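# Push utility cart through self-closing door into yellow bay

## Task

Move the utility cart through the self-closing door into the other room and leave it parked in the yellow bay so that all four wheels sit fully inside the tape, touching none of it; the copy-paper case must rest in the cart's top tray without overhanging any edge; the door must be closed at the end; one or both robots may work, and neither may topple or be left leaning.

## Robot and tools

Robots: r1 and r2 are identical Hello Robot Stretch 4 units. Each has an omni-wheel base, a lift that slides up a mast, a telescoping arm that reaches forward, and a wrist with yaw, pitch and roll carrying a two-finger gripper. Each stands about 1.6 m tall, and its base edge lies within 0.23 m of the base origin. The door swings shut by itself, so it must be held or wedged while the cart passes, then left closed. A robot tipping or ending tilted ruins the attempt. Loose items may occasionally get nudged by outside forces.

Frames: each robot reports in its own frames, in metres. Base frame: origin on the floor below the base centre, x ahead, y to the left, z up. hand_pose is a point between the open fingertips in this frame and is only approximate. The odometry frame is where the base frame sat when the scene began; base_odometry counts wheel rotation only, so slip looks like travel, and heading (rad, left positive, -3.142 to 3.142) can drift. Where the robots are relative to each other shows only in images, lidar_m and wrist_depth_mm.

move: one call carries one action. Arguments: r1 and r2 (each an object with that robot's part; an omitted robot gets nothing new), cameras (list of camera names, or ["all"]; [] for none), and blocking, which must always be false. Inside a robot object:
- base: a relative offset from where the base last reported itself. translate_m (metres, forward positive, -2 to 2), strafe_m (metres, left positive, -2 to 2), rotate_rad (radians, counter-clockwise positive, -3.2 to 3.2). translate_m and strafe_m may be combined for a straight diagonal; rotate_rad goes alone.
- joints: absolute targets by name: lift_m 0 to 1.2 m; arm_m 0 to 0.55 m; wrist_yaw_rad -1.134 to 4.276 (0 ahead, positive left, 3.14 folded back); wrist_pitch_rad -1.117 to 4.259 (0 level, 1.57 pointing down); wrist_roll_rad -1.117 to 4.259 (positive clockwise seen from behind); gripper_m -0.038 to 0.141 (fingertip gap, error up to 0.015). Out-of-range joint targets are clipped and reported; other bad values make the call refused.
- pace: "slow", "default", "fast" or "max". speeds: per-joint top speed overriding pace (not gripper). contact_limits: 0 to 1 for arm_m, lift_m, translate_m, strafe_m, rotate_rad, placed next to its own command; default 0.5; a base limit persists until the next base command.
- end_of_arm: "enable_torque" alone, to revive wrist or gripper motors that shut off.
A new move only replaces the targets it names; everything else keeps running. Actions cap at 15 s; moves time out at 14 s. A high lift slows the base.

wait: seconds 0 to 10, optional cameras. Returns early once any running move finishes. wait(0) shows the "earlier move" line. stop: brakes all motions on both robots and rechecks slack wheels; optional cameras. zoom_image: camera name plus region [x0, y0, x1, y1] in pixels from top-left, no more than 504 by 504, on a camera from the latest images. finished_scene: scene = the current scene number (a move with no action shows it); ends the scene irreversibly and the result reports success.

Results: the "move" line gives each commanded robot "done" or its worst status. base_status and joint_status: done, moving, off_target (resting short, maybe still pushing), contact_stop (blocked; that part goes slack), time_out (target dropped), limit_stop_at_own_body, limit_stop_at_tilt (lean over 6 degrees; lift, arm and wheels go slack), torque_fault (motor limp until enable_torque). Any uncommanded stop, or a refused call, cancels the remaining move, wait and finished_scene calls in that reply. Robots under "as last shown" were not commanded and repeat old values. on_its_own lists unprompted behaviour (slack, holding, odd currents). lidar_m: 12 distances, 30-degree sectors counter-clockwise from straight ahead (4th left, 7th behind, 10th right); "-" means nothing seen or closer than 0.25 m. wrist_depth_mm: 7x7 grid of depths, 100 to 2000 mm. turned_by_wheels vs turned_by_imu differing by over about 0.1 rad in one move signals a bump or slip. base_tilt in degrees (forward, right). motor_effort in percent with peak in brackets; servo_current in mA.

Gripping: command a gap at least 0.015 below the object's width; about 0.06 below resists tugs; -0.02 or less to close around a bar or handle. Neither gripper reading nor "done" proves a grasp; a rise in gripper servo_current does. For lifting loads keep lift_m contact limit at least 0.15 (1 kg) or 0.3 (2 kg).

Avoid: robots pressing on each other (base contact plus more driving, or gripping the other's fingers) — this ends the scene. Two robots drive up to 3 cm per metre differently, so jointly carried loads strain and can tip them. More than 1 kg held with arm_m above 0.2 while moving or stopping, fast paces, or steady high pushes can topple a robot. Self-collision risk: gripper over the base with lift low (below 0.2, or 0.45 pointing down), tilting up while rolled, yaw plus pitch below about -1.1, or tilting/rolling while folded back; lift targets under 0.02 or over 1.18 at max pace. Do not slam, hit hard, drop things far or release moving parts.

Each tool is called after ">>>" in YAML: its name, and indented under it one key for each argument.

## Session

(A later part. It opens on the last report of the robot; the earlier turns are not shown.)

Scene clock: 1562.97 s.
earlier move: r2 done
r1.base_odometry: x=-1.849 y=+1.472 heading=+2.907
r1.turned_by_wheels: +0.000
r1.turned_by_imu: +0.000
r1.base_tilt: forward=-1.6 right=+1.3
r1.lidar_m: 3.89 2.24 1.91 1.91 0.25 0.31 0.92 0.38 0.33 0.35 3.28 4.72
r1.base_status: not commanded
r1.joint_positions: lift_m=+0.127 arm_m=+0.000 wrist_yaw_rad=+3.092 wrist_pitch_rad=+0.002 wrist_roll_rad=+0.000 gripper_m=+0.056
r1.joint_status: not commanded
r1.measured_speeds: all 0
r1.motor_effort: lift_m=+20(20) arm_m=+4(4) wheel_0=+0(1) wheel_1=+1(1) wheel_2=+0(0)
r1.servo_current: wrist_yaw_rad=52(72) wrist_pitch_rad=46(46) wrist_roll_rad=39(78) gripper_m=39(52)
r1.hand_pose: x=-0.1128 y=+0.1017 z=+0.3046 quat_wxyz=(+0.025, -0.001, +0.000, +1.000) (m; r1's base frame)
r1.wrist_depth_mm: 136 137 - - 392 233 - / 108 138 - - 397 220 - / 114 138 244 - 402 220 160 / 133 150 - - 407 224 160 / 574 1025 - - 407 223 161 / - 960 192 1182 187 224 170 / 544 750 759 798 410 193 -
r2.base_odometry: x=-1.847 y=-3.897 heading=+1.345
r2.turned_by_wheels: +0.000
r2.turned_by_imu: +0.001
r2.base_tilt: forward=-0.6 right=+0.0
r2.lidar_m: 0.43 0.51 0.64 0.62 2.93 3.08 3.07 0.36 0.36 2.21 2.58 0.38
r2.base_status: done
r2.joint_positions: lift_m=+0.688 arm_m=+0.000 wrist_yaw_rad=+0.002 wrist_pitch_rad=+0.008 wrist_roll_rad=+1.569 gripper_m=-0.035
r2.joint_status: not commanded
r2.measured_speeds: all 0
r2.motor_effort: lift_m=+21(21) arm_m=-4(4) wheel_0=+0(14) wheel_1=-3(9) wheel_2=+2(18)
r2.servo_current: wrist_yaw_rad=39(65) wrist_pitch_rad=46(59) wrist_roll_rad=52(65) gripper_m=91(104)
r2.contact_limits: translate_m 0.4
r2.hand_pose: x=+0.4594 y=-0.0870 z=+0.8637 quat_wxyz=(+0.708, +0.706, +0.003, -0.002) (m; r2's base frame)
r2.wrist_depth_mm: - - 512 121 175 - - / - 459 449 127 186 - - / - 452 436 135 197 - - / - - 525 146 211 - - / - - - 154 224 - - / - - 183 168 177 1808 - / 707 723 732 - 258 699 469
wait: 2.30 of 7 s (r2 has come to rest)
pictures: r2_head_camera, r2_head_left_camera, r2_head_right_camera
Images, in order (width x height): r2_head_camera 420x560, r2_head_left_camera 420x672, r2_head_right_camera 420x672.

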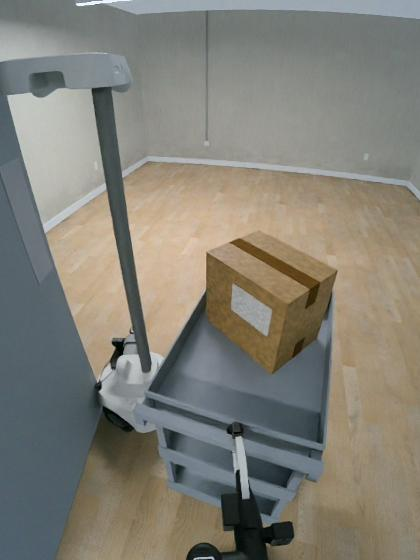

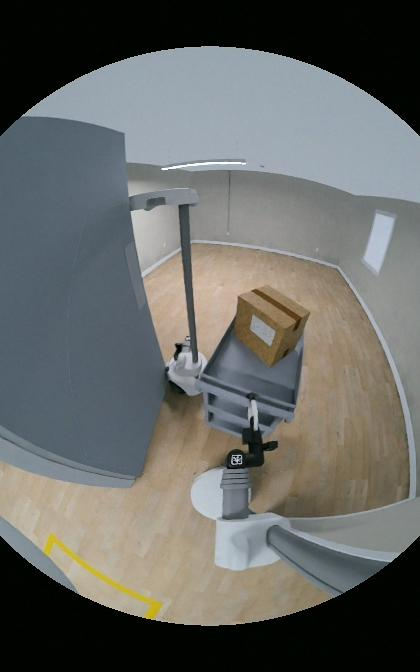

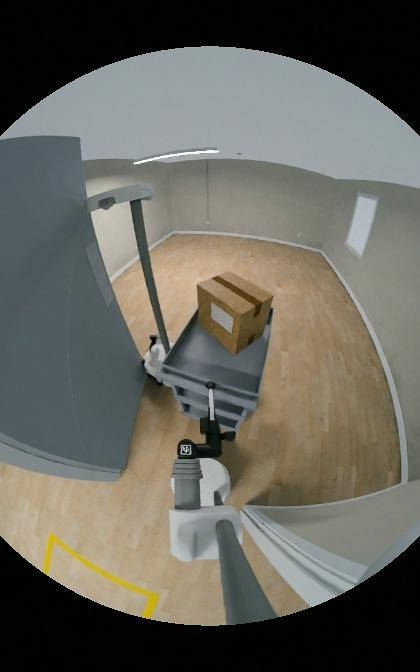

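>>> move:
  r2: {"base":{"translate_m":-1.01,"strafe_m":0.43},"pace":"default","contact_limits":{"translate_m":0.4}}
  blocking: false

>>> wait:
  seconds: 9
  cameras: ["r2_head_camera","r2_head_right_camera","r2_head_left_camera"]

Scene clock: 1587.63 s.
move: r2 moving
r1: as last shown
r1.base_tilt: forward=-1.5 right=+1.3
r1.lidar_m: 3.89 2.22 1.90 1.90 0.25 0.31 0.93 0.38 0.35 0.35 3.26 4.73
r1.motor_effort: lift_m=+20(20) arm_m=+4(4) wheel_0=+1(1) wheel_1=+0(1) wheel_2=+0(0)
r1.servo_current: wrist_yaw_rad=46(72) wrist_pitch_rad=46(52) wrist_roll_rad=33(59) gripper_m=39(46)
r1.wrist_depth_mm: 136 138 - - 392 234 - / 108 138 - - 394 220 - / 115 139 243 - 402 220 160 / 133 150 - - 407 223 160 / 144 976 1921 - 407 224 161 / - - 191 1205 188 224 170 / 549 759 759 798 410 192 -
r2.base_odometry: x=-1.867 y=-3.924 heading=+1.344
r2.turned_by_wheels: +0.000
r2.turned_by_imu: +0.000
r2.base_tilt: forward=-0.7 right=+0.1
r2.lidar_m: 0.43 0.50 0.63 0.61 2.97 3.05 3.05 0.39 0.36 2.22 2.63 0.37
r2.base_status: translate_m moving; strafe_m moving
r2.joint_positions: lift_m=+0.688 arm_m=+0.000 wrist_yaw_rad=+0.002 wrist_pitch_rad=+0.008 wrist_roll_rad=+1.569 gripper_m=-0.035
r2.joint_status: not commanded
r2.measured_speeds: translate_m=-0.123 strafe_m=+0.052 rotate_rad=+0.002 lift_m=+0.000 arm_m=+0.000 wrist_yaw_rad=+0.000 wrist_pitch_rad=+0.000 wrist_roll_rad=+0.000
r2.motor_effort: lift_m=+21(21) arm_m=-4(4) wheel_0=-13(14) wheel_1=-6(7) wheel_2=+14(16)
r2.servo_current: wrist_yaw_rad=52(52) wrist_pitch_rad=52(59) wrist_roll_rad=46(52) gripper_m=91(104)
r2.contact_limits: translate_m 0.4
r2.hand_pose: x=+0.4594 y=-0.0870 z=+0.8637 quat_wxyz=(+0.708, +0.706, +0.003, -0.002) (m; r2's base frame)
r2.wrist_depth_mm: - - 512 121 175 - - / - 455 439 127 186 - - / - 452 439 135 196 - - / - - 525 146 211 - - / - - - 155 226 - - / - - 185 169 176 1708 517 / 723 723 723 - - 732 459
pictures: none

Scene clock: 1592.20 s.
earlier move: r2 done
r1.base_odometry: x=-1.849 y=+1.472 heading=+2.907
r1.turned_by_wheels: +0.000
r1.turned_by_imu: +0.000
r1.base_tilt: forward=-1.6 right=+1.3
r1.lidar_m: 3.91 2.21 1.92 1.89 0.25 0.29 0.99 1.05 2.12 2.83 3.28 4.72
r1.base_status: not commanded
r1.joint_positions: lift_m=+0.127 arm_m=+0.000 wrist_yaw_rad=+3.092 wrist_pitch_rad=+0.002 wrist_roll_rad=+0.000 gripper_m=+0.056
r1.joint_status: not commanded
r1.measured_speeds: all 0
r1.motor_effort: lift_m=+20(20) arm_m=+4(4) wheel_0=+1(1) wheel_1=+0(1) wheel_2=+0(0)
r1.servo_current: wrist_yaw_rad=65(78) wrist_pitch_rad=39(52) wrist_roll_rad=59(65) gripper_m=39(52)
r1.hand_pose: x=-0.1128 y=+0.1017 z=+0.3046 quat_wxyz=(+0.025, -0.001, +0.000, +1.000) (m; r1's base frame)
r1.wrist_depth_mm: 136 138 - - 389 234 - / 108 138 - - 402 219 - / 115 138 232 - 404 221 160 / 133 150 - - 407 222 160 / 1308 1205 1708 1921 413 224 161 / 1182 1118 194 1182 187 222 170 / 842 759 759 798 407 193 -
r2.base_odometry: x=-2.493 y=-4.784 heading=+1.345
r2.turned_by_wheels: +0.000
r2.turned_by_imu: -0.004
r2.base_tilt: forward=-0.7 right=+0.1
r2.lidar_m: 0.44 0.97 1.71 2.39 2.34 1.98 2.00 2.32 2.36 1.61 0.93 0.33
r2.base_status: done
r2.joint_positions: lift_m=+0.688 arm_m=+0.000 wrist_yaw_rad=+0.003 wrist_pitch_rad=+0.008 wrist_roll_rad=+1.569 gripper_m=-0.035
r2.joint_status: not commanded
r2.measured_speeds: all 0
r2.motor_effort: lift_m=+21(21) arm_m=-4(4) wheel_0=+1(19) wheel_1=-4(9) wheel_2=+4(16)
r2.servo_current: wrist_yaw_rad=46(72) wrist_pitch_rad=52(59) wrist_roll_rad=52(59) gripper_m=91(104)
r2.contact_limits: translate_m 0.4
r2.hand_pose: x=+0.4595 y=-0.0866 z=+0.8637 quat_wxyz=(+0.708, +0.706, +0.004, -0.002) (m; r2's base frame)
r2.wrist_depth_mm: - 347 347 - 132 - - / - 410 413 - 150 - - / - - 569 - 165 - - / - - - 105 187 - - / - - - 122 219 559 521 / - - 181 147 179 - 469 / - - - - 384 377 384
wait: 4.57 of 9 s (r2 has come to rest)
pictures: r2_head_camera, r2_head_left_camera, r2_head_right_camera
Images, in order (width x height): r2_head_camera 420x560, r2_head_left_camera 420x672, r2_head_right_camera 420x672.

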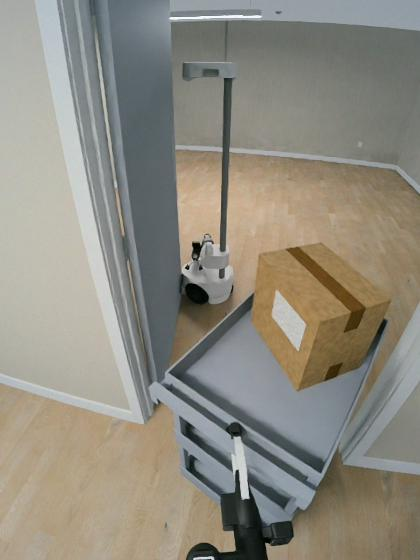

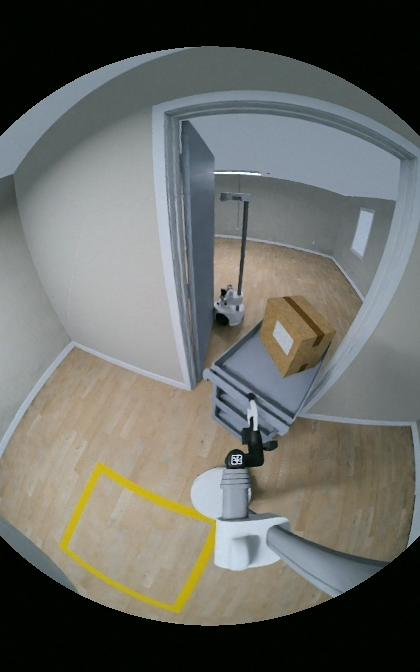

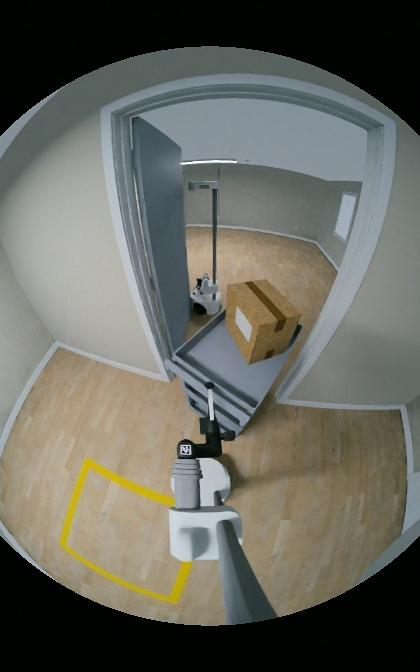

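>>> move:
  r2: {"base":{"translate_m":-0.32,"strafe_m":0.13},"pace":"default","contact_limits":{"translate_m":0.4}}
  blocking: false

>>> wait:
  seconds: 6
  cameras: ["r2_head_camera","r2_head_left_camera"]

Scene clock: 1607.43 s.
move: r2 moving
r1: as last shown
r1.lidar_m: 3.91 2.24 1.91 1.91 0.25 0.28 1.02 1.12 2.14 2.82 3.29 4.73
r1.motor_effort: lift_m=+20(20) arm_m=+4(4) wheel_0=+1(1) wheel_1=+1(1) wheel_2=+0(0)
r1.servo_current: wrist_yaw_rad=52(59) wrist_pitch_rad=39(46) wrist_roll_rad=46(65) gripper_m=39(46)
r1.wrist_depth_mm: 136 138 - - 392 234 - / 108 138 - - 397 220 - / 114 138 236 - 404 221 160 / 133 150 - - 407 223 160 / 1336 1336 1708 1921 410 224 161 / 1205 1138 192 1182 187 224 170 / 842 759 741 809 410 193 -
r2.base_odometry: x=-2.513 y=-4.811 heading=+1.344
r2.turned_by_wheels: +0.000
r2.turned_by_imu: +0.000
r2.base_tilt: forward=-0.7 right=+0.1
r2.lidar_m: 0.46 0.99 1.71 2.37 2.26 1.96 1.97 2.29 2.34 1.70 0.99 0.34
r2.base_status: translate_m moving; strafe_m moving
r2.joint_positions: lift_m=+0.688 arm_m=+0.000 wrist_yaw_rad=+0.003 wrist_pitch_rad=+0.008 wrist_roll_rad=+1.569 gripper_m=-0.035
r2.joint_status: not commanded
r2.measured_speeds: translate_m=-0.122 strafe_m=+0.051 rotate_rad=+0.004 lift_m=+0.000 arm_m=+0.000 wrist_yaw_rad=+0.000 wrist_pitch_rad=+0.000 wrist_roll_rad=+0.000
r2.motor_effort: lift_m=+21(21) arm_m=-4(4) wheel_0=-11(12) wheel_1=-6(7) wheel_2=+12(15)
r2.servo_current: wrist_yaw_rad=52(52) wrist_pitch_rad=52(59) wrist_roll_rad=46(59) gripper_m=98(98)
r2.contact_limits: translate_m 0.4
r2.hand_pose: x=+0.4595 y=-0.0866 z=+0.8637 quat_wxyz=(+0.708, +0.706, +0.004, -0.002) (m; r2's base frame)
r2.wrist_depth_mm: - 353 355 - 138 - - / - 404 410 - 153 - - / - - 544 - 175 - - / - - - 109 193 - - / - - - 128 221 - 521 / - - 180 151 177 - 462 / - - - - - 377 382
pictures: none

Scene clock: 1609.50 s.
earlier move: r2 done
r1.base_odometry: x=-1.849 y=+1.472 heading=+2.907
r1.turned_by_wheels: +0.000
r1.turned_by_imu: +0.000
r1.base_tilt: forward=-1.6 right=+1.3
r1.lidar_m: 3.92 2.24 1.91 1.91 0.25 0.32 1.26 1.43 2.16 2.83 3.25 4.73
r1.base_status: not commanded
r1.joint_positions: lift_m=+0.127 arm_m=+0.000 wrist_yaw_rad=+3.092 wrist_pitch_rad=+0.002 wrist_roll_rad=+0.000 gripper_m=+0.056
r1.joint_status: not commanded
r1.measured_speeds: all 0
r1.motor_effort: lift_m=+20(20) arm_m=+4(4) wheel_0=+1(1) wheel_1=+0(1) wheel_2=+0(0)
r1.servo_current: wrist_yaw_rad=39(72) wrist_pitch_rad=46(52) wrist_roll_rad=39(78) gripper_m=39(52)
r1.hand_pose: x=-0.1128 y=+0.1017 z=+0.3046 quat_wxyz=(+0.025, -0.001, +0.000, +1.000) (m; r1's base frame)
r1.wrist_depth_mm: 135 138 1576 - 392 233 - / 108 138 - - 397 220 - / 115 138 236 - 404 221 160 / 133 150 - - 404 223 160 / 1336 1983 1661 1983 410 224 160 / 1182 1205 193 1182 187 224 170 / 854 750 750 798 413 193 -
r2.base_odometry: x=-2.692 y=-5.066 heading=+1.345
r2.turned_by_wheels: +0.000
r2.turned_by_imu: +0.000
r2.base_tilt: forward=-0.7 right=+0.1
r2.lidar_m: 0.42 0.51 2.33 2.36 1.90 1.66 1.65 1.95 2.37 2.30 1.34 0.38
r2.base_status: done
r2.joint_positions: lift_m=+0.688 arm_m=+0.000 wrist_yaw_rad=+0.000 wrist_pitch_rad=+0.008 wrist_roll_rad=+1.569 gripper_m=-0.035
r2.joint_status: not commanded
r2.measured_speeds: all 0
r2.motor_effort: lift_m=+21(21) arm_m=-4(4) wheel_0=-1(14) wheel_1=-3(8) wheel_2=+4(15)
r2.servo_current: wrist_yaw_rad=52(65) wrist_pitch_rad=46(59) wrist_roll_rad=33(59) gripper_m=98(98)
r2.contact_limits: translate_m 0.4
r2.hand_pose: x=+0.4593 y=-0.0874 z=+0.8637 quat_wxyz=(+0.708, +0.706, +0.003, -0.003) (m; r2's base frame)
r2.wrist_depth_mm: - - 500 123 179 - - / - 445 430 129 187 - - / - 449 433 136 198 - - / - - 530 147 213 - - / - - 640 155 224 - - / - - 180 168 178 - 517 / - - - - - - 459
wait: 2.07 of 6 s (r2 has come to rest)
pictures: r2_head_camera, r2_head_left_camera
Images, in order (width x height): r2_head_camera 420x560, r2_head_left_camera 420x672.

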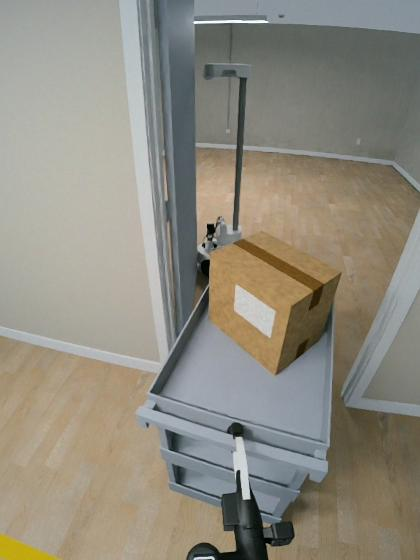

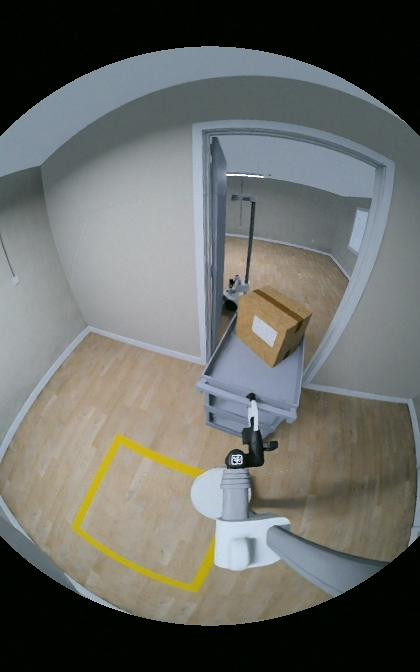

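>>> move:
  r2: {"base":{"translate_m":-0.7,"strafe_m":0.75},"pace":"default","contact_limits":{"translate_m":0.4}}
  blocking: false

>>> wait:
  seconds: 8
  cameras: ["r2_head_camera","r2_head_left_camera","r2_head_right_camera"]

Scene clock: 1620.20 s.
move: r2 moving
r1: as last shown
r1.lidar_m: 3.88 2.24 1.92 1.91 0.25 0.32 1.26 1.43 2.16 2.84 3.28 4.72
r1.servo_current: wrist_yaw_rad=33(59) wrist_pitch_rad=39(52) wrist_roll_rad=46(59) gripper_m=46(46)
r1.wrist_depth_mm: 136 138 1661 - 394 235 - / 108 138 - - 399 220 - / 114 138 236 - 399 220 159 / 133 150 - - 407 223 160 / 1366 1983 1921 1921 413 223 161 / 1205 1229 194 1182 187 224 170 / 854 750 750 798 413 193 -
r2.base_odometry: x=-2.720 y=-5.082 heading=+1.345
r2.turned_by_wheels: +0.000
r2.turned_by_imu: +0.000
r2.base_tilt: forward=-0.6 right=+0.1
r2.lidar_m: 0.41 0.51 2.34 2.34 1.87 1.62 1.60 1.92 2.39 2.38 1.37 0.40
r2.base_status: translate_m moving; strafe_m moving
r2.joint_positions: lift_m=+0.688 arm_m=+0.000 wrist_yaw_rad=-0.001 wrist_pitch_rad=+0.008 wrist_roll_rad=+1.569 gripper_m=-0.035
r2.joint_status: not commanded
r2.measured_speeds: translate_m=-0.087 strafe_m=+0.091 rotate_rad=+0.002 lift_m=+0.000 arm_m=+0.000 wrist_yaw_rad=-0.018 wrist_pitch_rad=+0.000 wrist_roll_rad=+0.000
r2.motor_effort: lift_m=+21(21) arm_m=-4(4) wheel_0=-18(18) wheel_1=+6(6) wheel_2=+9(14)
r2.servo_current: wrist_yaw_rad=52(59) wrist_pitch_rad=52(59) wrist_roll_rad=46(46) gripper_m=98(98)
r2.contact_limits: translate_m 0.4
r2.hand_pose: x=+0.4592 y=-0.0878 z=+0.8637 quat_wxyz=(+0.708, +0.706, +0.002, -0.003) (m; r2's base frame)
r2.wrist_depth_mm: - - 517 127 181 - - / - 459 439 132 191 - - / - 452 436 142 203 - - / - - 521 150 216 - - / - - 627 157 226 - - / - - 180 169 177 - 517 / - - - - - - 462
pictures: none

Scene clock: 1624.57 s.
earlier move: r2 done
r1.base_odometry: x=-1.849 y=+1.472 heading=+2.907
r1.turned_by_wheels: +0.000
r1.turned_by_imu: +0.000
r1.base_tilt: forward=-1.6 right=+1.3
r1.lidar_m: 3.91 2.23 1.91 1.91 0.25 0.31 2.14 1.41 2.15 2.83 3.28 4.71
r1.base_status: not commanded
r1.joint_positions: lift_m=+0.127 arm_m=+0.000 wrist_yaw_rad=+3.092 wrist_pitch_rad=+0.002 wrist_roll_rad=+0.000 gripper_m=+0.056
r1.joint_status: not commanded
r1.measured_speeds: all 0
r1.motor_effort: lift_m=+20(20) arm_m=+4(4) wheel_0=+1(1) wheel_1=+0(1) wheel_2=+0(0)
r1.servo_current: wrist_yaw_rad=59(72) wrist_pitch_rad=46(52) wrist_roll_rad=65(65) gripper_m=52(52)
r1.hand_pose: x=-0.1128 y=+0.1017 z=+0.3046 quat_wxyz=(+0.025, -0.001, +0.000, +1.000) (m; r1's base frame)
r1.wrist_depth_mm: 135 138 - - 389 233 - / 108 138 - - 397 220 - / 115 139 243 - 402 221 160 / 133 149 - - 407 224 160 / 1308 1921 - - 407 224 161 / 1182 1229 194 1182 187 223 171 / 854 750 768 798 410 193 -
r2.base_odometry: x=-3.580 y=-5.581 heading=+1.345
r2.turned_by_wheels: +0.000
r2.turned_by_imu: -0.002
r2.base_tilt: forward=-0.7 right=+0.0
r2.lidar_m: 0.44 0.51 1.80 1.57 0.92 0.78 0.79 0.91 1.61 2.92 2.37 0.39
r2.base_status: done
r2.joint_positions: lift_m=+0.688 arm_m=+0.000 wrist_yaw_rad=-0.003 wrist_pitch_rad=+0.008 wrist_roll_rad=+1.569 gripper_m=-0.035
r2.joint_status: not commanded
r2.measured_speeds: all 0
r2.motor_effort: lift_m=+21(21) arm_m=-4(4) wheel_0=-1(19) wheel_1=+5(7) wheel_2=+3(14)
r2.servo_current: wrist_yaw_rad=33(59) wrist_pitch_rad=52(59) wrist_roll_rad=46(65) gripper_m=91(104)
r2.contact_limits: translate_m 0.4
r2.hand_pose: x=+0.4591 y=-0.0883 z=+0.8637 quat_wxyz=(+0.708, +0.706, +0.002, -0.004) (m; r2's base frame)
r2.wrist_depth_mm: 1661 - 484 122 176 - - / 1708 436 424 128 186 - - / - 433 439 135 196 - - / - 512 539 146 211 - - / - - 621 154 224 - - / - - 180 168 177 1576 512 / - - - - - 1618 473
wait: 4.37 of 8 s (r2 has come to rest)
pictures: r2_head_camera, r2_head_left_camera, r2_head_right_camera
Images, in order (width x height): r2_head_camera 420x560, r2_head_left_camera 420x672, r2_head_right_camera 420x672.

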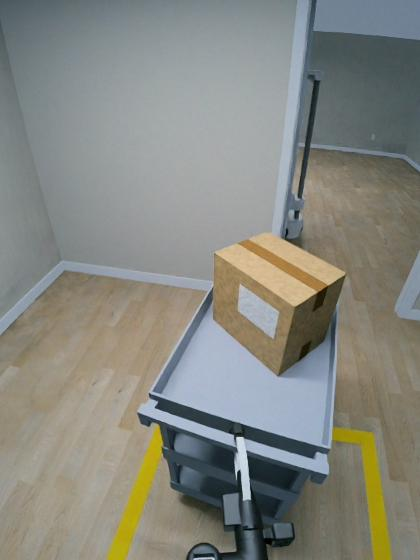

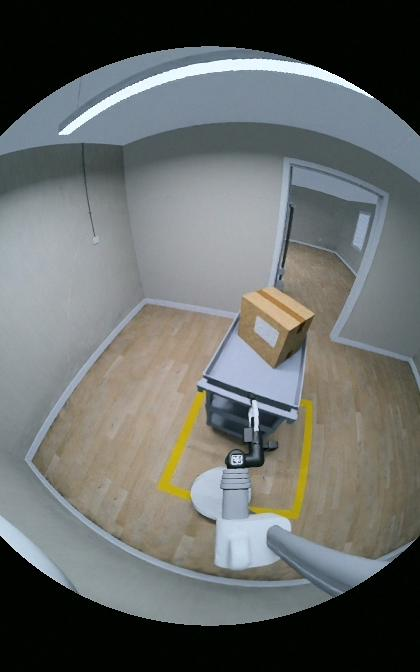

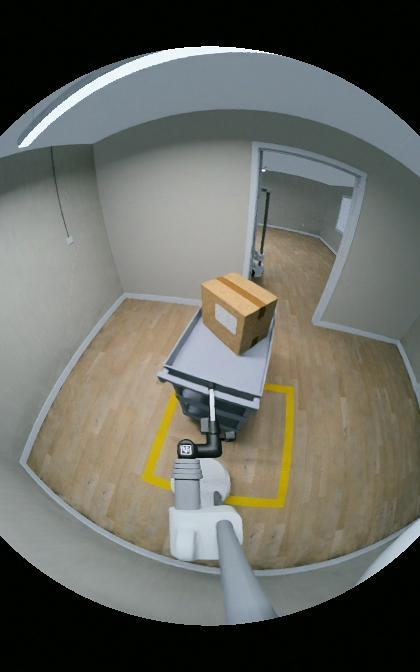

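>>> move:
  r2: {"base":{"translate_m":-0.36,"strafe_m":0.13},"pace":"default","contact_limits":{"translate_m":0.3}}
  blocking: false

>>> wait:
  seconds: 6
  cameras: ["r2_head_camera","r2_head_left_camera","r2_head_right_camera"]

Scene clock: 1634.83 s.
move: r2 moving
r1: as last shown
r1.base_tilt: forward=-1.6 right=+1.2
r1.lidar_m: 3.94 2.22 1.90 1.89 0.25 0.31 2.17 1.44 2.15 2.82 3.30 4.74
r1.servo_current: wrist_yaw_rad=52(78) wrist_pitch_rad=46(46) wrist_roll_rad=39(59) gripper_m=33(46)
r1.wrist_depth_mm: 136 138 - - 394 234 - / 108 138 - - 399 220 - / 115 139 243 - 399 220 160 / 133 149 - - 466 224 160 / 1336 1983 - - 404 224 161 / 1205 1182 193 1160 188 222 170 / 866 759 750 809 413 193 -
r2.base_odometry: x=-3.598 y=-5.608 heading=+1.345
r2.turned_by_wheels: +0.000
r2.turned_by_imu: +0.001
r2.base_tilt: forward=-0.7 right=+0.1
r2.lidar_m: 0.42 0.50 1.80 1.53 0.89 0.74 0.74 0.87 1.55 2.93 2.38 0.38
r2.base_status: translate_m moving; strafe_m moving
r2.joint_positions: lift_m=+0.688 arm_m=+0.000 wrist_yaw_rad=+0.002 wrist_pitch_rad=+0.008 wrist_roll_rad=+1.569 gripper_m=-0.035
r2.joint_status: not commanded
r2.measured_speeds: translate_m=-0.122 strafe_m=+0.045 rotate_rad=+0.002 lift_m=+0.000 arm_m=+0.000 wrist_yaw_rad=+0.012 wrist_pitch_rad=+0.000 wrist_roll_rad=+0.000
r2.motor_effort: lift_m=+21(21) arm_m=-4(4) wheel_0=-10(14) wheel_1=-5(7) wheel_2=+16(16)
r2.servo_current: wrist_yaw_rad=59(59) wrist_pitch_rad=52(52) wrist_roll_rad=46(59) gripper_m=98(98)
r2.contact_limits: translate_m 0.3
r2.hand_pose: x=+0.4595 y=-0.0868 z=+0.8637 quat_wxyz=(+0.708, +0.706, +0.003, -0.002) (m; r2's base frame)
r2.wrist_depth_mm: 1618 - 480 120 174 - - / 1708 424 424 126 185 - - / - 436 442 135 196 - - / - 517 539 145 209 - - / - - - 154 225 - - / - - 185 168 177 1576 508 / - - - - - 1576 473
pictures: none

Scene clock: 1637.03 s.
earlier move: r2 done
r1.base_odometry: x=-1.849 y=+1.472 heading=+2.907
r1.turned_by_wheels: +0.000
r1.turned_by_imu: +0.000
r1.base_tilt: forward=-1.6 right=+1.2
r1.lidar_m: 3.90 2.22 1.91 1.92 0.25 0.33 - 1.42 2.13 2.83 3.27 4.72
r1.base_status: not commanded
r1.joint_positions: lift_m=+0.127 arm_m=+0.000 wrist_yaw_rad=+3.092 wrist_pitch_rad=+0.002 wrist_roll_rad=+0.000 gripper_m=+0.056
r1.joint_status: not commanded
r1.measured_speeds: all 0
r1.motor_effort: lift_m=+20(20) arm_m=+4(4) wheel_0=+1(1) wheel_1=+0(1) wheel_2=+0(0)
r1.servo_current: wrist_yaw_rad=59(78) wrist_pitch_rad=46(46) wrist_roll_rad=46(65) gripper_m=46(46)
r1.hand_pose: x=-0.1128 y=+0.1017 z=+0.3046 quat_wxyz=(+0.025, -0.001, +0.000, +1.000) (m; r1's base frame)
r1.wrist_depth_mm: 136 138 - - 394 234 - / 108 138 - - 399 220 - / 114 138 243 - 404 221 160 / 133 150 - - 407 224 160 / 1336 1983 - - 410 223 161 / 1205 1182 193 1205 187 224 170 / 842 750 759 809 413 193 -
r2.base_odometry: x=-3.787 y=-5.902 heading=+1.345
r2.turned_by_wheels: +0.000
r2.turned_by_imu: +0.001
r2.base_tilt: forward=-0.6 right=+0.1
r2.lidar_m: 0.40 0.43 1.77 0.82 0.46 0.39 0.39 0.47 0.85 2.96 2.79 0.41
r2.base_status: done
r2.joint_positions: lift_m=+0.688 arm_m=+0.000 wrist_yaw_rad=+0.002 wrist_pitch_rad=+0.008 wrist_roll_rad=+1.569 gripper_m=-0.035
r2.joint_status: not commanded
r2.measured_speeds: all 0
r2.motor_effort: lift_m=+21(21) arm_m=-4(4) wheel_0=-1(14) wheel_1=-3(8) wheel_2=+6(18)
r2.servo_current: wrist_yaw_rad=52(59) wrist_pitch_rad=52(59) wrist_roll_rad=46(59) gripper_m=91(104)
r2.contact_limits: translate_m 0.3
r2.hand_pose: x=+0.4595 y=-0.0867 z=+0.8637 quat_wxyz=(+0.708, +0.706, +0.004, -0.002) (m; r2's base frame)
r2.wrist_depth_mm: 1921 - - 153 209 1576 1160 / - - 591 156 213 759 - / - - 473 160 219 - - / - 492 466 162 224 820 - / - - 535 167 229 - - / - - 183 170 177 - - / - - - - - 1576 -
wait: 2.20 of 6 s (r2 has come to rest)
pictures: r2_head_camera, r2_head_left_camera, r2_head_right_camera
Images, in order (width x height): r2_head_camera 420x560, r2_head_left_camera 420x672, r2_head_right_camera 420x672.

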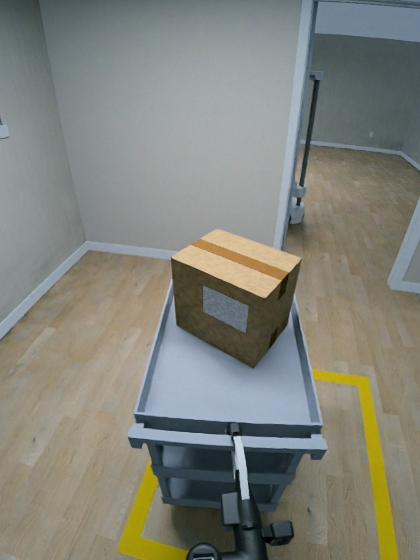

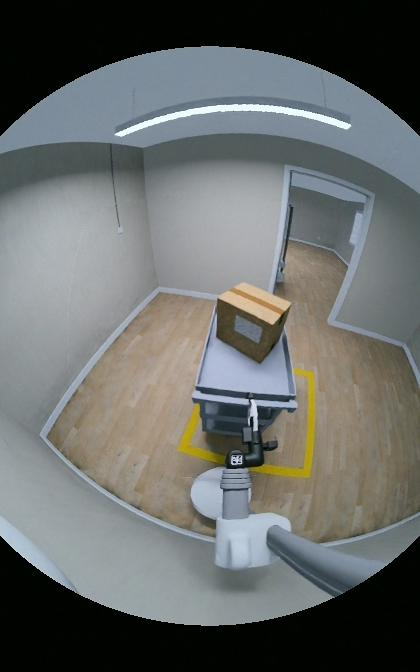

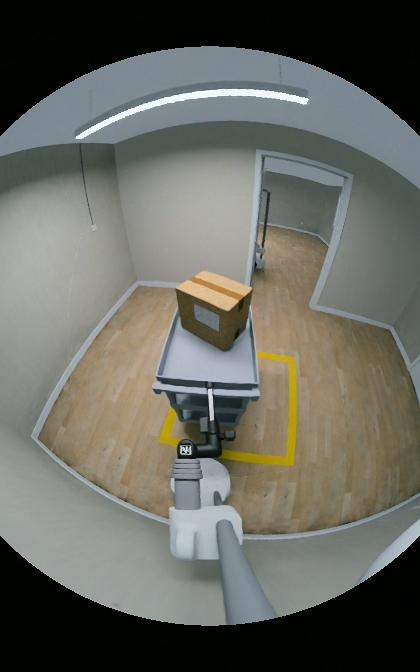

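>>> zoom_image:
  camera: "r2_head_camera"
  region: [90, 360, 410, 560]

>>> zoom_image:
  camera: "r2_head_left_camera"
  region: [150, 350, 340, 500]

Scaled by 1.575 from the camera's 420x560 image, which has a finer 1200x1600 frame.

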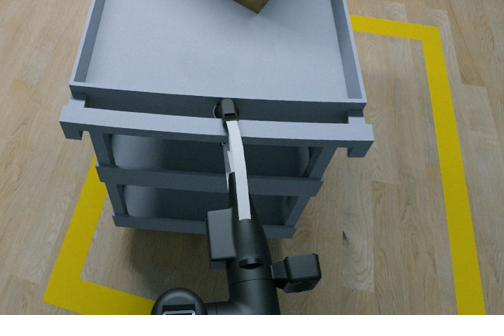

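Scaled by 2.653 from the camera's 420x672 image, which has a finer 600x960 frame.

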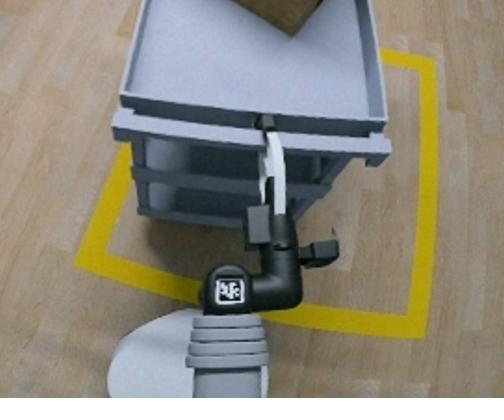

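>>> move:
  r2: {"base":{"translate_m":-0.1,"strafe_m":-0.28},"pace":"slow","contact_limits":{"translate_m":0.3}}
  blocking: false

>>> wait:
  seconds: 6
  cameras: ["r2_head_camera","r2_head_left_camera","r2_head_right_camera"]

>>> zoom_image:
  camera: "r2_head_right_camera"
  region: [110, 330, 340, 500]

Scene clock: 1662.70 s.
move: r2 moving
r1: as last shown
r1.base_tilt: forward=-1.6 right=+1.3
r1.lidar_m: 3.89 2.23 1.92 1.89 0.25 0.31 - 1.40 2.17 2.83 3.27 4.72
r1.servo_current: wrist_yaw_rad=52(52) wrist_pitch_rad=46(46) wrist_roll_rad=52(65) gripper_m=46(46)
r1.wrist_depth_mm: 136 138 - - 389 235 - / 108 138 - - 399 220 - / 114 138 243 - 399 221 160 / 134 149 - - 407 223 160 / 1308 - - - 407 223 160 / 1205 1205 194 1182 188 223 170 / 842 759 759 798 413 192 -
r2.base_odometry: x=-3.776 y=-5.909 heading=+1.347
r2.turned_by_wheels: +0.001
r2.turned_by_imu: +0.002
r2.base_tilt: forward=-0.7 right=+0.0
r2.lidar_m: 0.41 0.44 1.79 0.83 0.46 0.39 0.40 0.48 0.82 2.95 2.75 0.43
r2.base_status: translate_m moving; strafe_m moving
r2.joint_positions: lift_m=+0.688 arm_m=+0.000 wrist_yaw_rad=+0.005 wrist_pitch_rad=+0.008 wrist_roll_rad=+1.569 gripper_m=-0.035
r2.joint_status: not commanded
r2.measured_speeds: translate_m=-0.018 strafe_m=-0.047 rotate_rad=+0.001 lift_m=+0.000 arm_m=+0.000 wrist_yaw_rad=+0.005 wrist_pitch_rad=+0.000 wrist_roll_rad=+0.000
r2.motor_effort: lift_m=+21(21) arm_m=-4(4) wheel_0=+13(13) wheel_1=-6(8) wheel_2=+11(11)
r2.servo_current: wrist_yaw_rad=52(52) wrist_pitch_rad=52(52) wrist_roll_rad=46(59) gripper_m=91(98)
r2.contact_limits: translate_m 0.3
r2.hand_pose: x=+0.4598 y=-0.0859 z=+0.8637 quat_wxyz=(+0.708, +0.706, +0.005, -0.001) (m; r2's base frame)
r2.wrist_depth_mm: 1863 - - 152 208 1576 1160 / - - 591 156 213 759 - / - - 469 159 219 - - / - 492 466 163 223 831 - / - - 535 167 229 - - / - - 183 171 178 - - / - - - - - 1618 -
pictures: none

Scene clock: 1666.43 s.
earlier move: r2 done
r1.base_odometry: x=-1.849 y=+1.472 heading=+2.907
r1.turned_by_wheels: +0.000
r1.turned_by_imu: +0.000
r1.base_tilt: forward=-1.6 right=+1.3
r1.lidar_m: 3.88 2.22 1.90 1.92 0.25 0.30 - 1.42 2.16 2.84 3.28 4.73
r1.base_status: not commanded
r1.joint_positions: lift_m=+0.127 arm_m=+0.000 wrist_yaw_rad=+3.092 wrist_pitch_rad=+0.002 wrist_roll_rad=+0.000 gripper_m=+0.056
r1.joint_status: not commanded
r1.measured_speeds: all 0
r1.motor_effort: lift_m=+20(20) arm_m=+4(4) wheel_0=+1(1) wheel_1=+0(1) wheel_2=+0(0)
r1.servo_current: wrist_yaw_rad=52(72) wrist_pitch_rad=39(52) wrist_roll_rad=52(72) gripper_m=46(52)
r1.hand_pose: x=-0.1128 y=+0.1017 z=+0.3046 quat_wxyz=(+0.025, -0.001, +0.000, +1.000) (m; r1's base frame)
r1.wrist_depth_mm: 136 138 - - 392 235 - / 108 138 - - 397 220 - / 114 139 242 - 402 220 160 / 133 150 - - 407 224 160 / 1308 1921 - - 407 224 161 / 1229 1182 193 1182 188 224 170 / 854 750 750 809 415 192 -
r2.base_odometry: x=-3.536 y=-6.062 heading=+1.346
r2.turned_by_wheels: -0.001
r2.turned_by_imu: +0.001
r2.base_tilt: forward=-0.7 right=+0.1
r2.lidar_m: 0.33 0.32 2.07 0.72 0.45 0.37 0.37 0.45 0.81 2.68 2.80 0.48
r2.base_status: done
r2.joint_positions: lift_m=+0.688 arm_m=+0.000 wrist_yaw_rad=+0.005 wrist_pitch_rad=+0.008 wrist_roll_rad=+1.569 gripper_m=-0.035
r2.joint_status: not commanded
r2.measured_speeds: all 0
r2.motor_effort: lift_m=+21(21) arm_m=-4(4) wheel_0=+7(15) wheel_1=-4(8) wheel_2=+6(11)
r2.servo_current: wrist_yaw_rad=46(65) wrist_pitch_rad=52(59) wrist_roll_rad=46(59) gripper_m=85(104)
r2.contact_limits: translate_m 0.3
r2.hand_pose: x=+0.4598 y=-0.0859 z=+0.8637 quat_wxyz=(+0.708, +0.706, +0.005, -0.001) (m; r2's base frame)
r2.wrist_depth_mm: 1921 - - 251 - 1661 1160 / - - - 285 298 310 314 / - - - 209 277 1661 1182 / - - - 196 259 1708 - / - - 544 185 241 831 - / - 459 184 172 179 - - / - - 466 - 215 - -
wait: 3.73 of 6 s (r2 has come to rest)
pictures: r2_head_camera, r2_head_left_camera, r2_head_right_camera
Images, in order (width x height): r2_head_camera 420x560, r2_head_left_camera 420x672, r2_head_right_camera 420x672.

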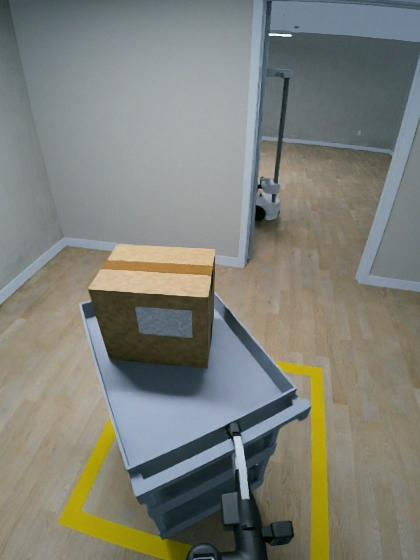

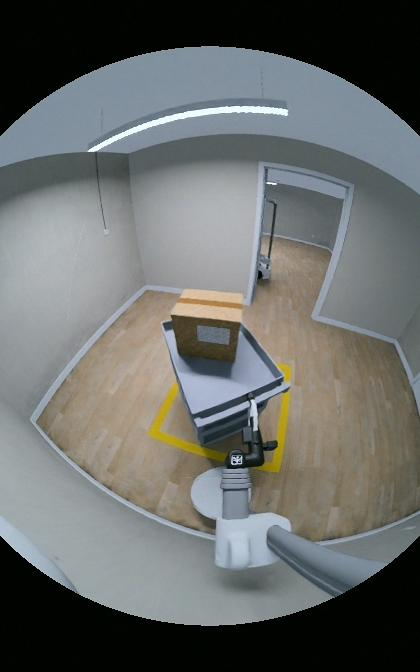

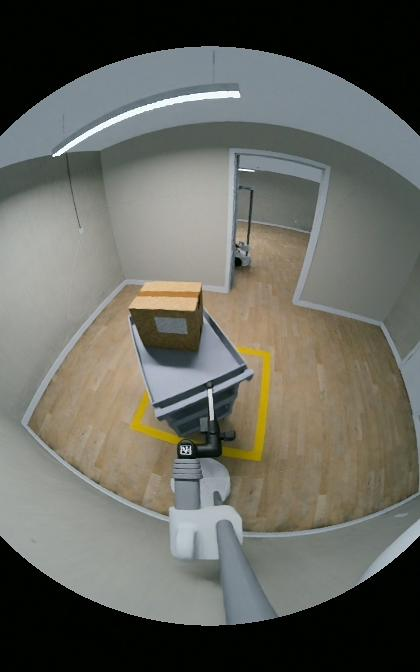

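Scaled by 2.191 from the camera's 420x672 image, which has a finer 600x960 frame.

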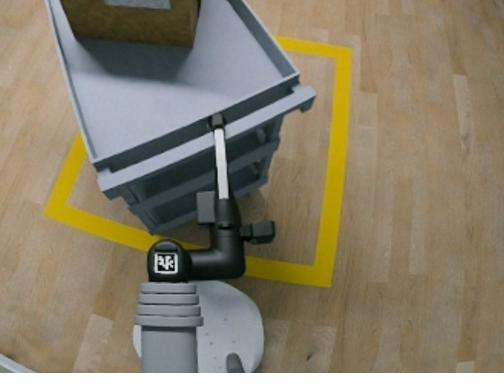

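>>> move:
  r2: {"base":{"translate_m":-0.12,"strafe_m":-0.09},"pace":"slow","contact_limits":{"translate_m":0.3}}
  blocking: false

>>> wait:
  seconds: 6
  cameras: ["r2_head_camera","r2_head_left_camera","r2_head_right_camera"]

>>> zoom_image:
  camera: "r2_head_right_camera"
  region: [90, 300, 320, 500]

Scene clock: 1678.63 s.
move: r2 moving
r1: as last shown
r1.lidar_m: 3.89 2.22 1.90 1.89 0.25 0.30 - 1.43 2.15 2.83 3.22 4.74
r1.servo_current: wrist_yaw_rad=46(59) wrist_pitch_rad=46(46) wrist_roll_rad=46(72) gripper_m=46(46)
r1.wrist_depth_mm: 136 138 - - 392 234 - / 108 138 - - 399 220 - / 114 138 242 - 402 220 160 / 133 150 - - 410 223 160 / 1366 1921 - - 410 224 160 / 1205 1182 193 1182 188 224 171 / 842 750 759 798 413 192 -
r2.base_odometry: x=-3.531 y=-6.074 heading=+1.347
r2.turned_by_wheels: +0.001
r2.turned_by_imu: +0.001
r2.base_tilt: forward=-0.6 right=+0.1
r2.lidar_m: 0.32 0.32 2.08 0.79 0.43 0.37 0.36 0.43 0.78 2.65 2.80 0.48
r2.base_status: translate_m moving; strafe_m moving
r2.joint_positions: lift_m=+0.688 arm_m=+0.000 wrist_yaw_rad=+0.005 wrist_pitch_rad=+0.008 wrist_roll_rad=+1.569 gripper_m=-0.035
r2.joint_status: not commanded
r2.measured_speeds: translate_m=-0.042 strafe_m=-0.031 rotate_rad=-0.005 lift_m=+0.000 arm_m=+0.000 wrist_yaw_rad=+0.000 wrist_pitch_rad=+0.000 wrist_roll_rad=+0.000
r2.motor_effort: lift_m=+21(21) arm_m=-4(4) wheel_0=+9(13) wheel_1=-7(9) wheel_2=+14(16)
r2.servo_current: wrist_yaw_rad=59(59) wrist_pitch_rad=46(52) wrist_roll_rad=39(52) gripper_m=104(104)
r2.contact_limits: translate_m 0.3
r2.hand_pose: x=+0.4598 y=-0.0859 z=+0.8637 quat_wxyz=(+0.708, +0.706, +0.005, -0.001) (m; r2's base frame)
r2.wrist_depth_mm: 1921 - - 251 - 1661 1160 / - - - 286 298 312 312 / - - - 210 277 1661 1182 / - - - 196 259 1708 - / - - 549 185 241 820 - / - 459 184 172 179 - - / - - 466 - 215 - -
pictures: none

Scene clock: 1680.83 s.
earlier move: r2 done
r1.base_odometry: x=-1.849 y=+1.472 heading=+2.907
r1.turned_by_wheels: +0.000
r1.turned_by_imu: +0.000
r1.base_tilt: forward=-1.6 right=+1.3
r1.lidar_m: 3.92 2.23 1.90 1.91 0.25 0.31 2.99 1.42 2.13 2.83 3.24 4.71
r1.base_status: not commanded
r1.joint_positions: lift_m=+0.127 arm_m=+0.000 wrist_yaw_rad=+3.092 wrist_pitch_rad=+0.002 wrist_roll_rad=+0.000 gripper_m=+0.056
r1.joint_status: not commanded
r1.measured_speeds: all 0
r1.motor_effort: lift_m=+20(20) arm_m=+4(4) wheel_0=+1(1) wheel_1=+0(1) wheel_2=+0(0)
r1.servo_current: wrist_yaw_rad=59(65) wrist_pitch_rad=46(52) wrist_roll_rad=52(72) gripper_m=46(52)
r1.hand_pose: x=-0.1128 y=+0.1017 z=+0.3046 quat_wxyz=(+0.025, -0.001, +0.000, +1.000) (m; r1's base frame)
r1.wrist_depth_mm: 135 138 - - 389 233 - / 107 138 - - 397 220 - / 114 138 243 - 402 220 160 / 133 150 - - 407 223 161 / 1336 1921 - - 407 223 160 / 1182 1229 195 1229 187 224 170 / 842 750 759 809 407 192 -
r2.base_odometry: x=-3.475 y=-6.199 heading=+1.346
r2.turned_by_wheels: +0.000
r2.turned_by_imu: +0.000
r2.base_tilt: forward=-0.7 right=+0.1
r2.lidar_m: 0.28 0.26 2.18 0.60 0.32 0.27 0.29 0.34 0.61 2.54 2.90 0.49
r2.base_status: done
r2.joint_positions: lift_m=+0.688 arm_m=+0.000 wrist_yaw_rad=+0.005 wrist_pitch_rad=+0.008 wrist_roll_rad=+1.569 gripper_m=-0.035
r2.joint_status: not commanded
r2.measured_speeds: all 0
r2.motor_effort: lift_m=+21(21) arm_m=-4(4) wheel_0=+3(13) wheel_1=-3(9) wheel_2=+6(16)
r2.servo_current: wrist_yaw_rad=39(65) wrist_pitch_rad=52(59) wrist_roll_rad=39(59) gripper_m=98(104)
r2.contact_limits: translate_m 0.3
r2.hand_pose: x=+0.4598 y=-0.0859 z=+0.8637 quat_wxyz=(+0.708, +0.706, +0.005, -0.001) (m; r2's base frame)
r2.wrist_depth_mm: - - - - - 1661 1255 / - - - 310 - 1576 1182 / - - - 300 322 1464 1138 / - - - 263 273 1708 512 / - - - 189 247 1708 - / - - 184 168 178 - - / - - 430 - 211 - -
wait: 2.20 of 6 s (r2 has come to rest)
pictures: r2_head_camera, r2_head_left_camera, r2_head_right_camera
Images, in order (width x height): r2_head_camera 420x560, r2_head_left_camera 420x672, r2_head_right_camera 420x672.

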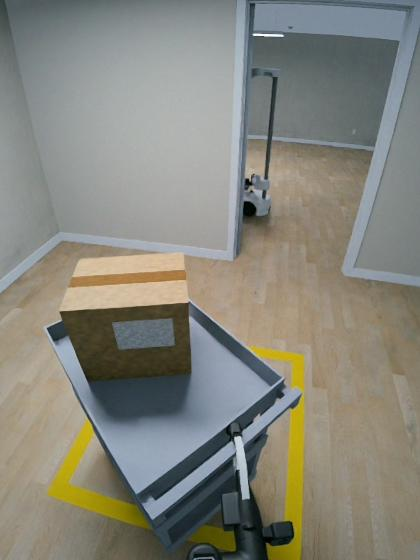

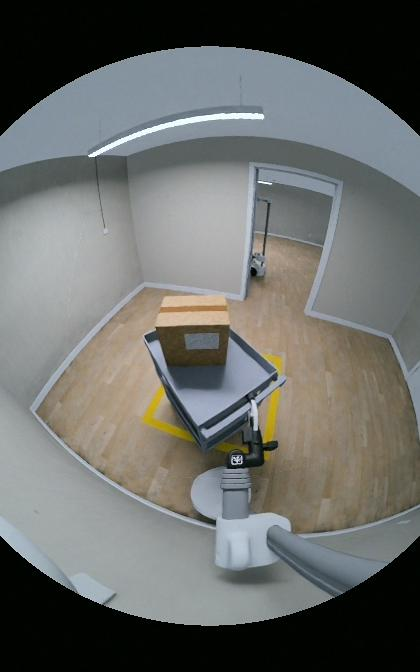

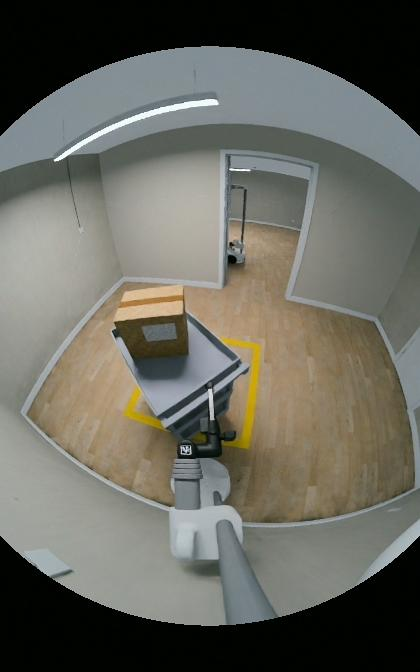

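Scaled by 2.191 from the camera's 420x672 image, which has a finer 600x960 frame.

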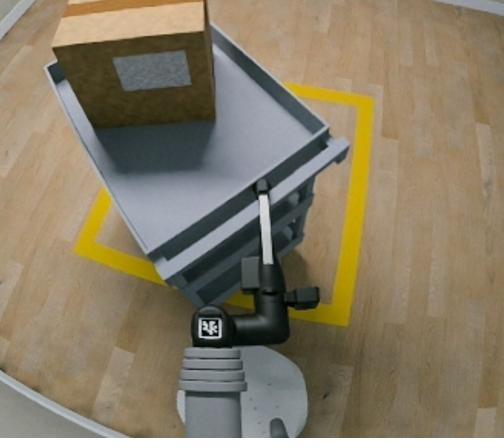

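>>> move:
  r2: {"base":{"translate_m":0.13,"strafe_m":0.3},"pace":"slow","contact_limits":{"translate_m":0.3}}
  blocking: false

>>> wait:
  seconds: 7
  cameras: ["r2_head_camera","r2_head_left_camera","r2_head_right_camera"]

>>> zoom_image:
  camera: "r2_head_right_camera"
  region: [90, 300, 320, 500]

Scene clock: 1695.70 s.
move: r2 moving
r1: as last shown
r1.lidar_m: 3.93 2.21 1.89 1.91 0.25 0.31 3.03 1.42 2.15 2.82 3.26 4.70
r1.motor_effort: lift_m=+20(20) arm_m=+4(4) wheel_0=+1(1) wheel_1=+1(1) wheel_2=+0(0)
r1.servo_current: wrist_yaw_rad=52(59) wrist_pitch_rad=46(46) wrist_roll_rad=39(59) gripper_m=46(46)
r1.wrist_depth_mm: 136 137 - - 389 235 - / 108 138 - - 397 220 - / 115 138 244 - 402 220 160 / 133 150 - - 407 224 160 / 1336 1983 - - 410 224 160 / 1182 1205 194 1160 188 223 170 / 842 759 750 798 407 193 -
r2.base_odometry: x=-3.485 y=-6.192 heading=+1.346
r2.turned_by_wheels: -0.001
r2.turned_by_imu: +0.000
r2.base_tilt: forward=-0.7 right=+0.1
r2.lidar_m: 0.28 0.25 2.19 0.60 0.35 0.26 0.29 0.35 0.60 2.58 2.92 0.50
r2.base_status: translate_m moving; strafe_m moving
r2.joint_positions: lift_m=+0.688 arm_m=+0.000 wrist_yaw_rad=-0.001 wrist_pitch_rad=+0.008 wrist_roll_rad=+1.569 gripper_m=-0.035
r2.joint_status: not commanded
r2.measured_speeds: translate_m=+0.019 strafe_m=+0.044 rotate_rad=-0.001 lift_m=+0.000 arm_m=+0.000 wrist_yaw_rad=-0.024 wrist_pitch_rad=+0.000 wrist_roll_rad=+0.000
r2.motor_effort: lift_m=+21(21) arm_m=-4(4) wheel_0=-5(11) wheel_1=+8(8) wheel_2=-10(10)
r2.servo_current: wrist_yaw_rad=46(59) wrist_pitch_rad=52(52) wrist_roll_rad=46(52) gripper_m=98(104)
r2.contact_limits: translate_m 0.3
r2.hand_pose: x=+0.4592 y=-0.0878 z=+0.8637 quat_wxyz=(+0.708, +0.706, +0.002, -0.003) (m; r2's base frame)
r2.wrist_depth_mm: - - - - - 1661 1205 / - - - 304 - 1576 1160 / - - - 303 327 1499 1138 / - - - 210 276 1756 504 / - - - 185 248 1661 - / - - 184 164 179 - - / - - 427 - 209 - -
pictures: none

Scene clock: 1699.73 s.
earlier move: r2 done
r1.base_odometry: x=-1.849 y=+1.472 heading=+2.907
r1.turned_by_wheels: +0.000
r1.turned_by_imu: +0.000
r1.base_tilt: forward=-1.6 right=+1.3
r1.lidar_m: 3.88 2.23 1.91 1.90 0.25 0.30 - 1.44 2.12 2.83 3.30 4.72
r1.base_status: not commanded
r1.joint_positions: lift_m=+0.127 arm_m=+0.000 wrist_yaw_rad=+3.092 wrist_pitch_rad=+0.002 wrist_roll_rad=+0.000 gripper_m=+0.056
r1.joint_status: not commanded
r1.measured_speeds: all 0
r1.motor_effort: lift_m=+20(20) arm_m=+4(4) wheel_0=+1(1) wheel_1=+1(1) wheel_2=+0(0)
r1.servo_current: wrist_yaw_rad=39(65) wrist_pitch_rad=52(52) wrist_roll_rad=46(72) gripper_m=39(52)
r1.hand_pose: x=-0.1128 y=+0.1017 z=+0.3046 quat_wxyz=(+0.025, -0.001, +0.000, +1.000) (m; r1's base frame)
r1.wrist_depth_mm: 136 138 - - 392 234 - / 107 138 - - 402 220 - / 114 139 244 - 404 221 160 / 133 150 - - 407 224 160 / 1366 - - - 407 223 160 / 1205 1205 194 1182 187 223 170 / 854 759 759 798 410 193 -
r2.base_odometry: x=-3.739 y=-6.005 heading=+1.346
r2.turned_by_wheels: +0.000
r2.turned_by_imu: +0.001
r2.base_tilt: forward=-0.7 right=+0.1
r2.lidar_m: 0.32 0.30 1.88 0.69 0.41 0.32 0.34 0.41 0.69 2.88 2.88 0.47
r2.base_status: done
r2.joint_positions: lift_m=+0.688 arm_m=+0.000 wrist_yaw_rad=-0.005 wrist_pitch_rad=+0.008 wrist_roll_rad=+1.569 gripper_m=-0.035
r2.joint_status: not commanded
r2.measured_speeds: all 0
r2.motor_effort: lift_m=+21(21) arm_m=-4(4) wheel_0=-4(15) wheel_1=+5(9) wheel_2=-6(14)
r2.servo_current: wrist_yaw_rad=39(78) wrist_pitch_rad=52(59) wrist_roll_rad=59(65) gripper_m=91(104)
r2.contact_limits: translate_m 0.3
r2.hand_pose: x=+0.4588 y=-0.0890 z=+0.8637 quat_wxyz=(+0.708, +0.706, +0.001, -0.005) (m; r2's base frame)
r2.wrist_depth_mm: - - - 255 - 1661 1138 / - - - 291 306 319 317 / - - - 213 278 1708 1182 / - - - 197 258 1708 - / - - 597 182 241 831 - / - 449 183 168 178 - - / - - 455 - 215 - -
wait: 4.03 of 7 s (r2 has come to rest)
pictures: r2_head_camera, r2_head_left_camera, r2_head_right_camera
Images, in order (width x height): r2_head_camera 420x560, r2_head_left_camera 420x672, r2_head_right_camera 420x672.

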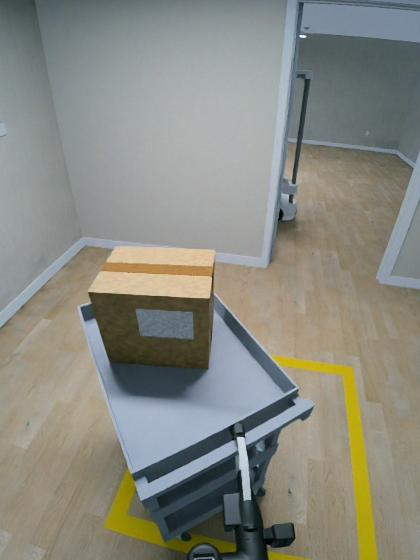

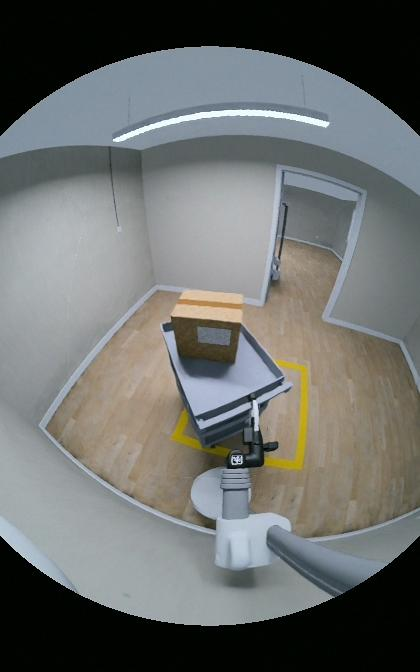

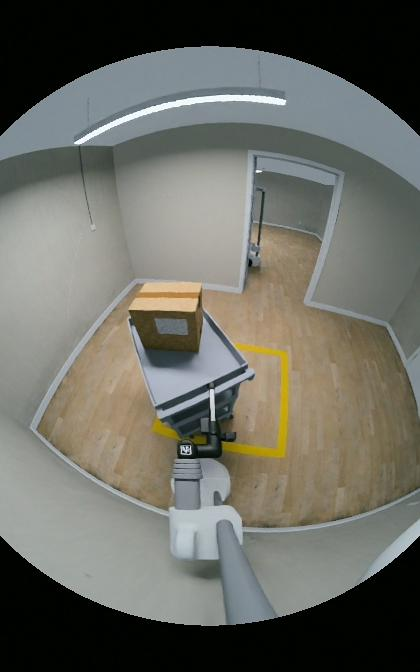

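Scaled by 2.191 from the camera's 420x672 image, which has a finer 600x960 frame.

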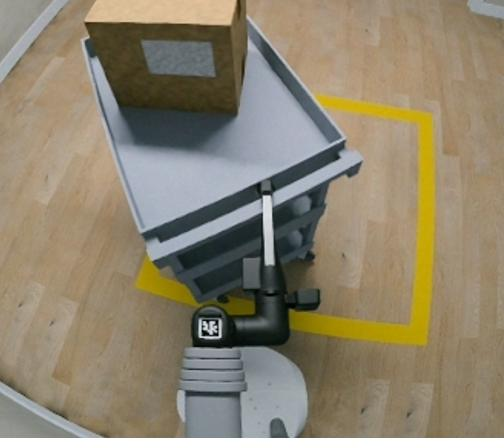

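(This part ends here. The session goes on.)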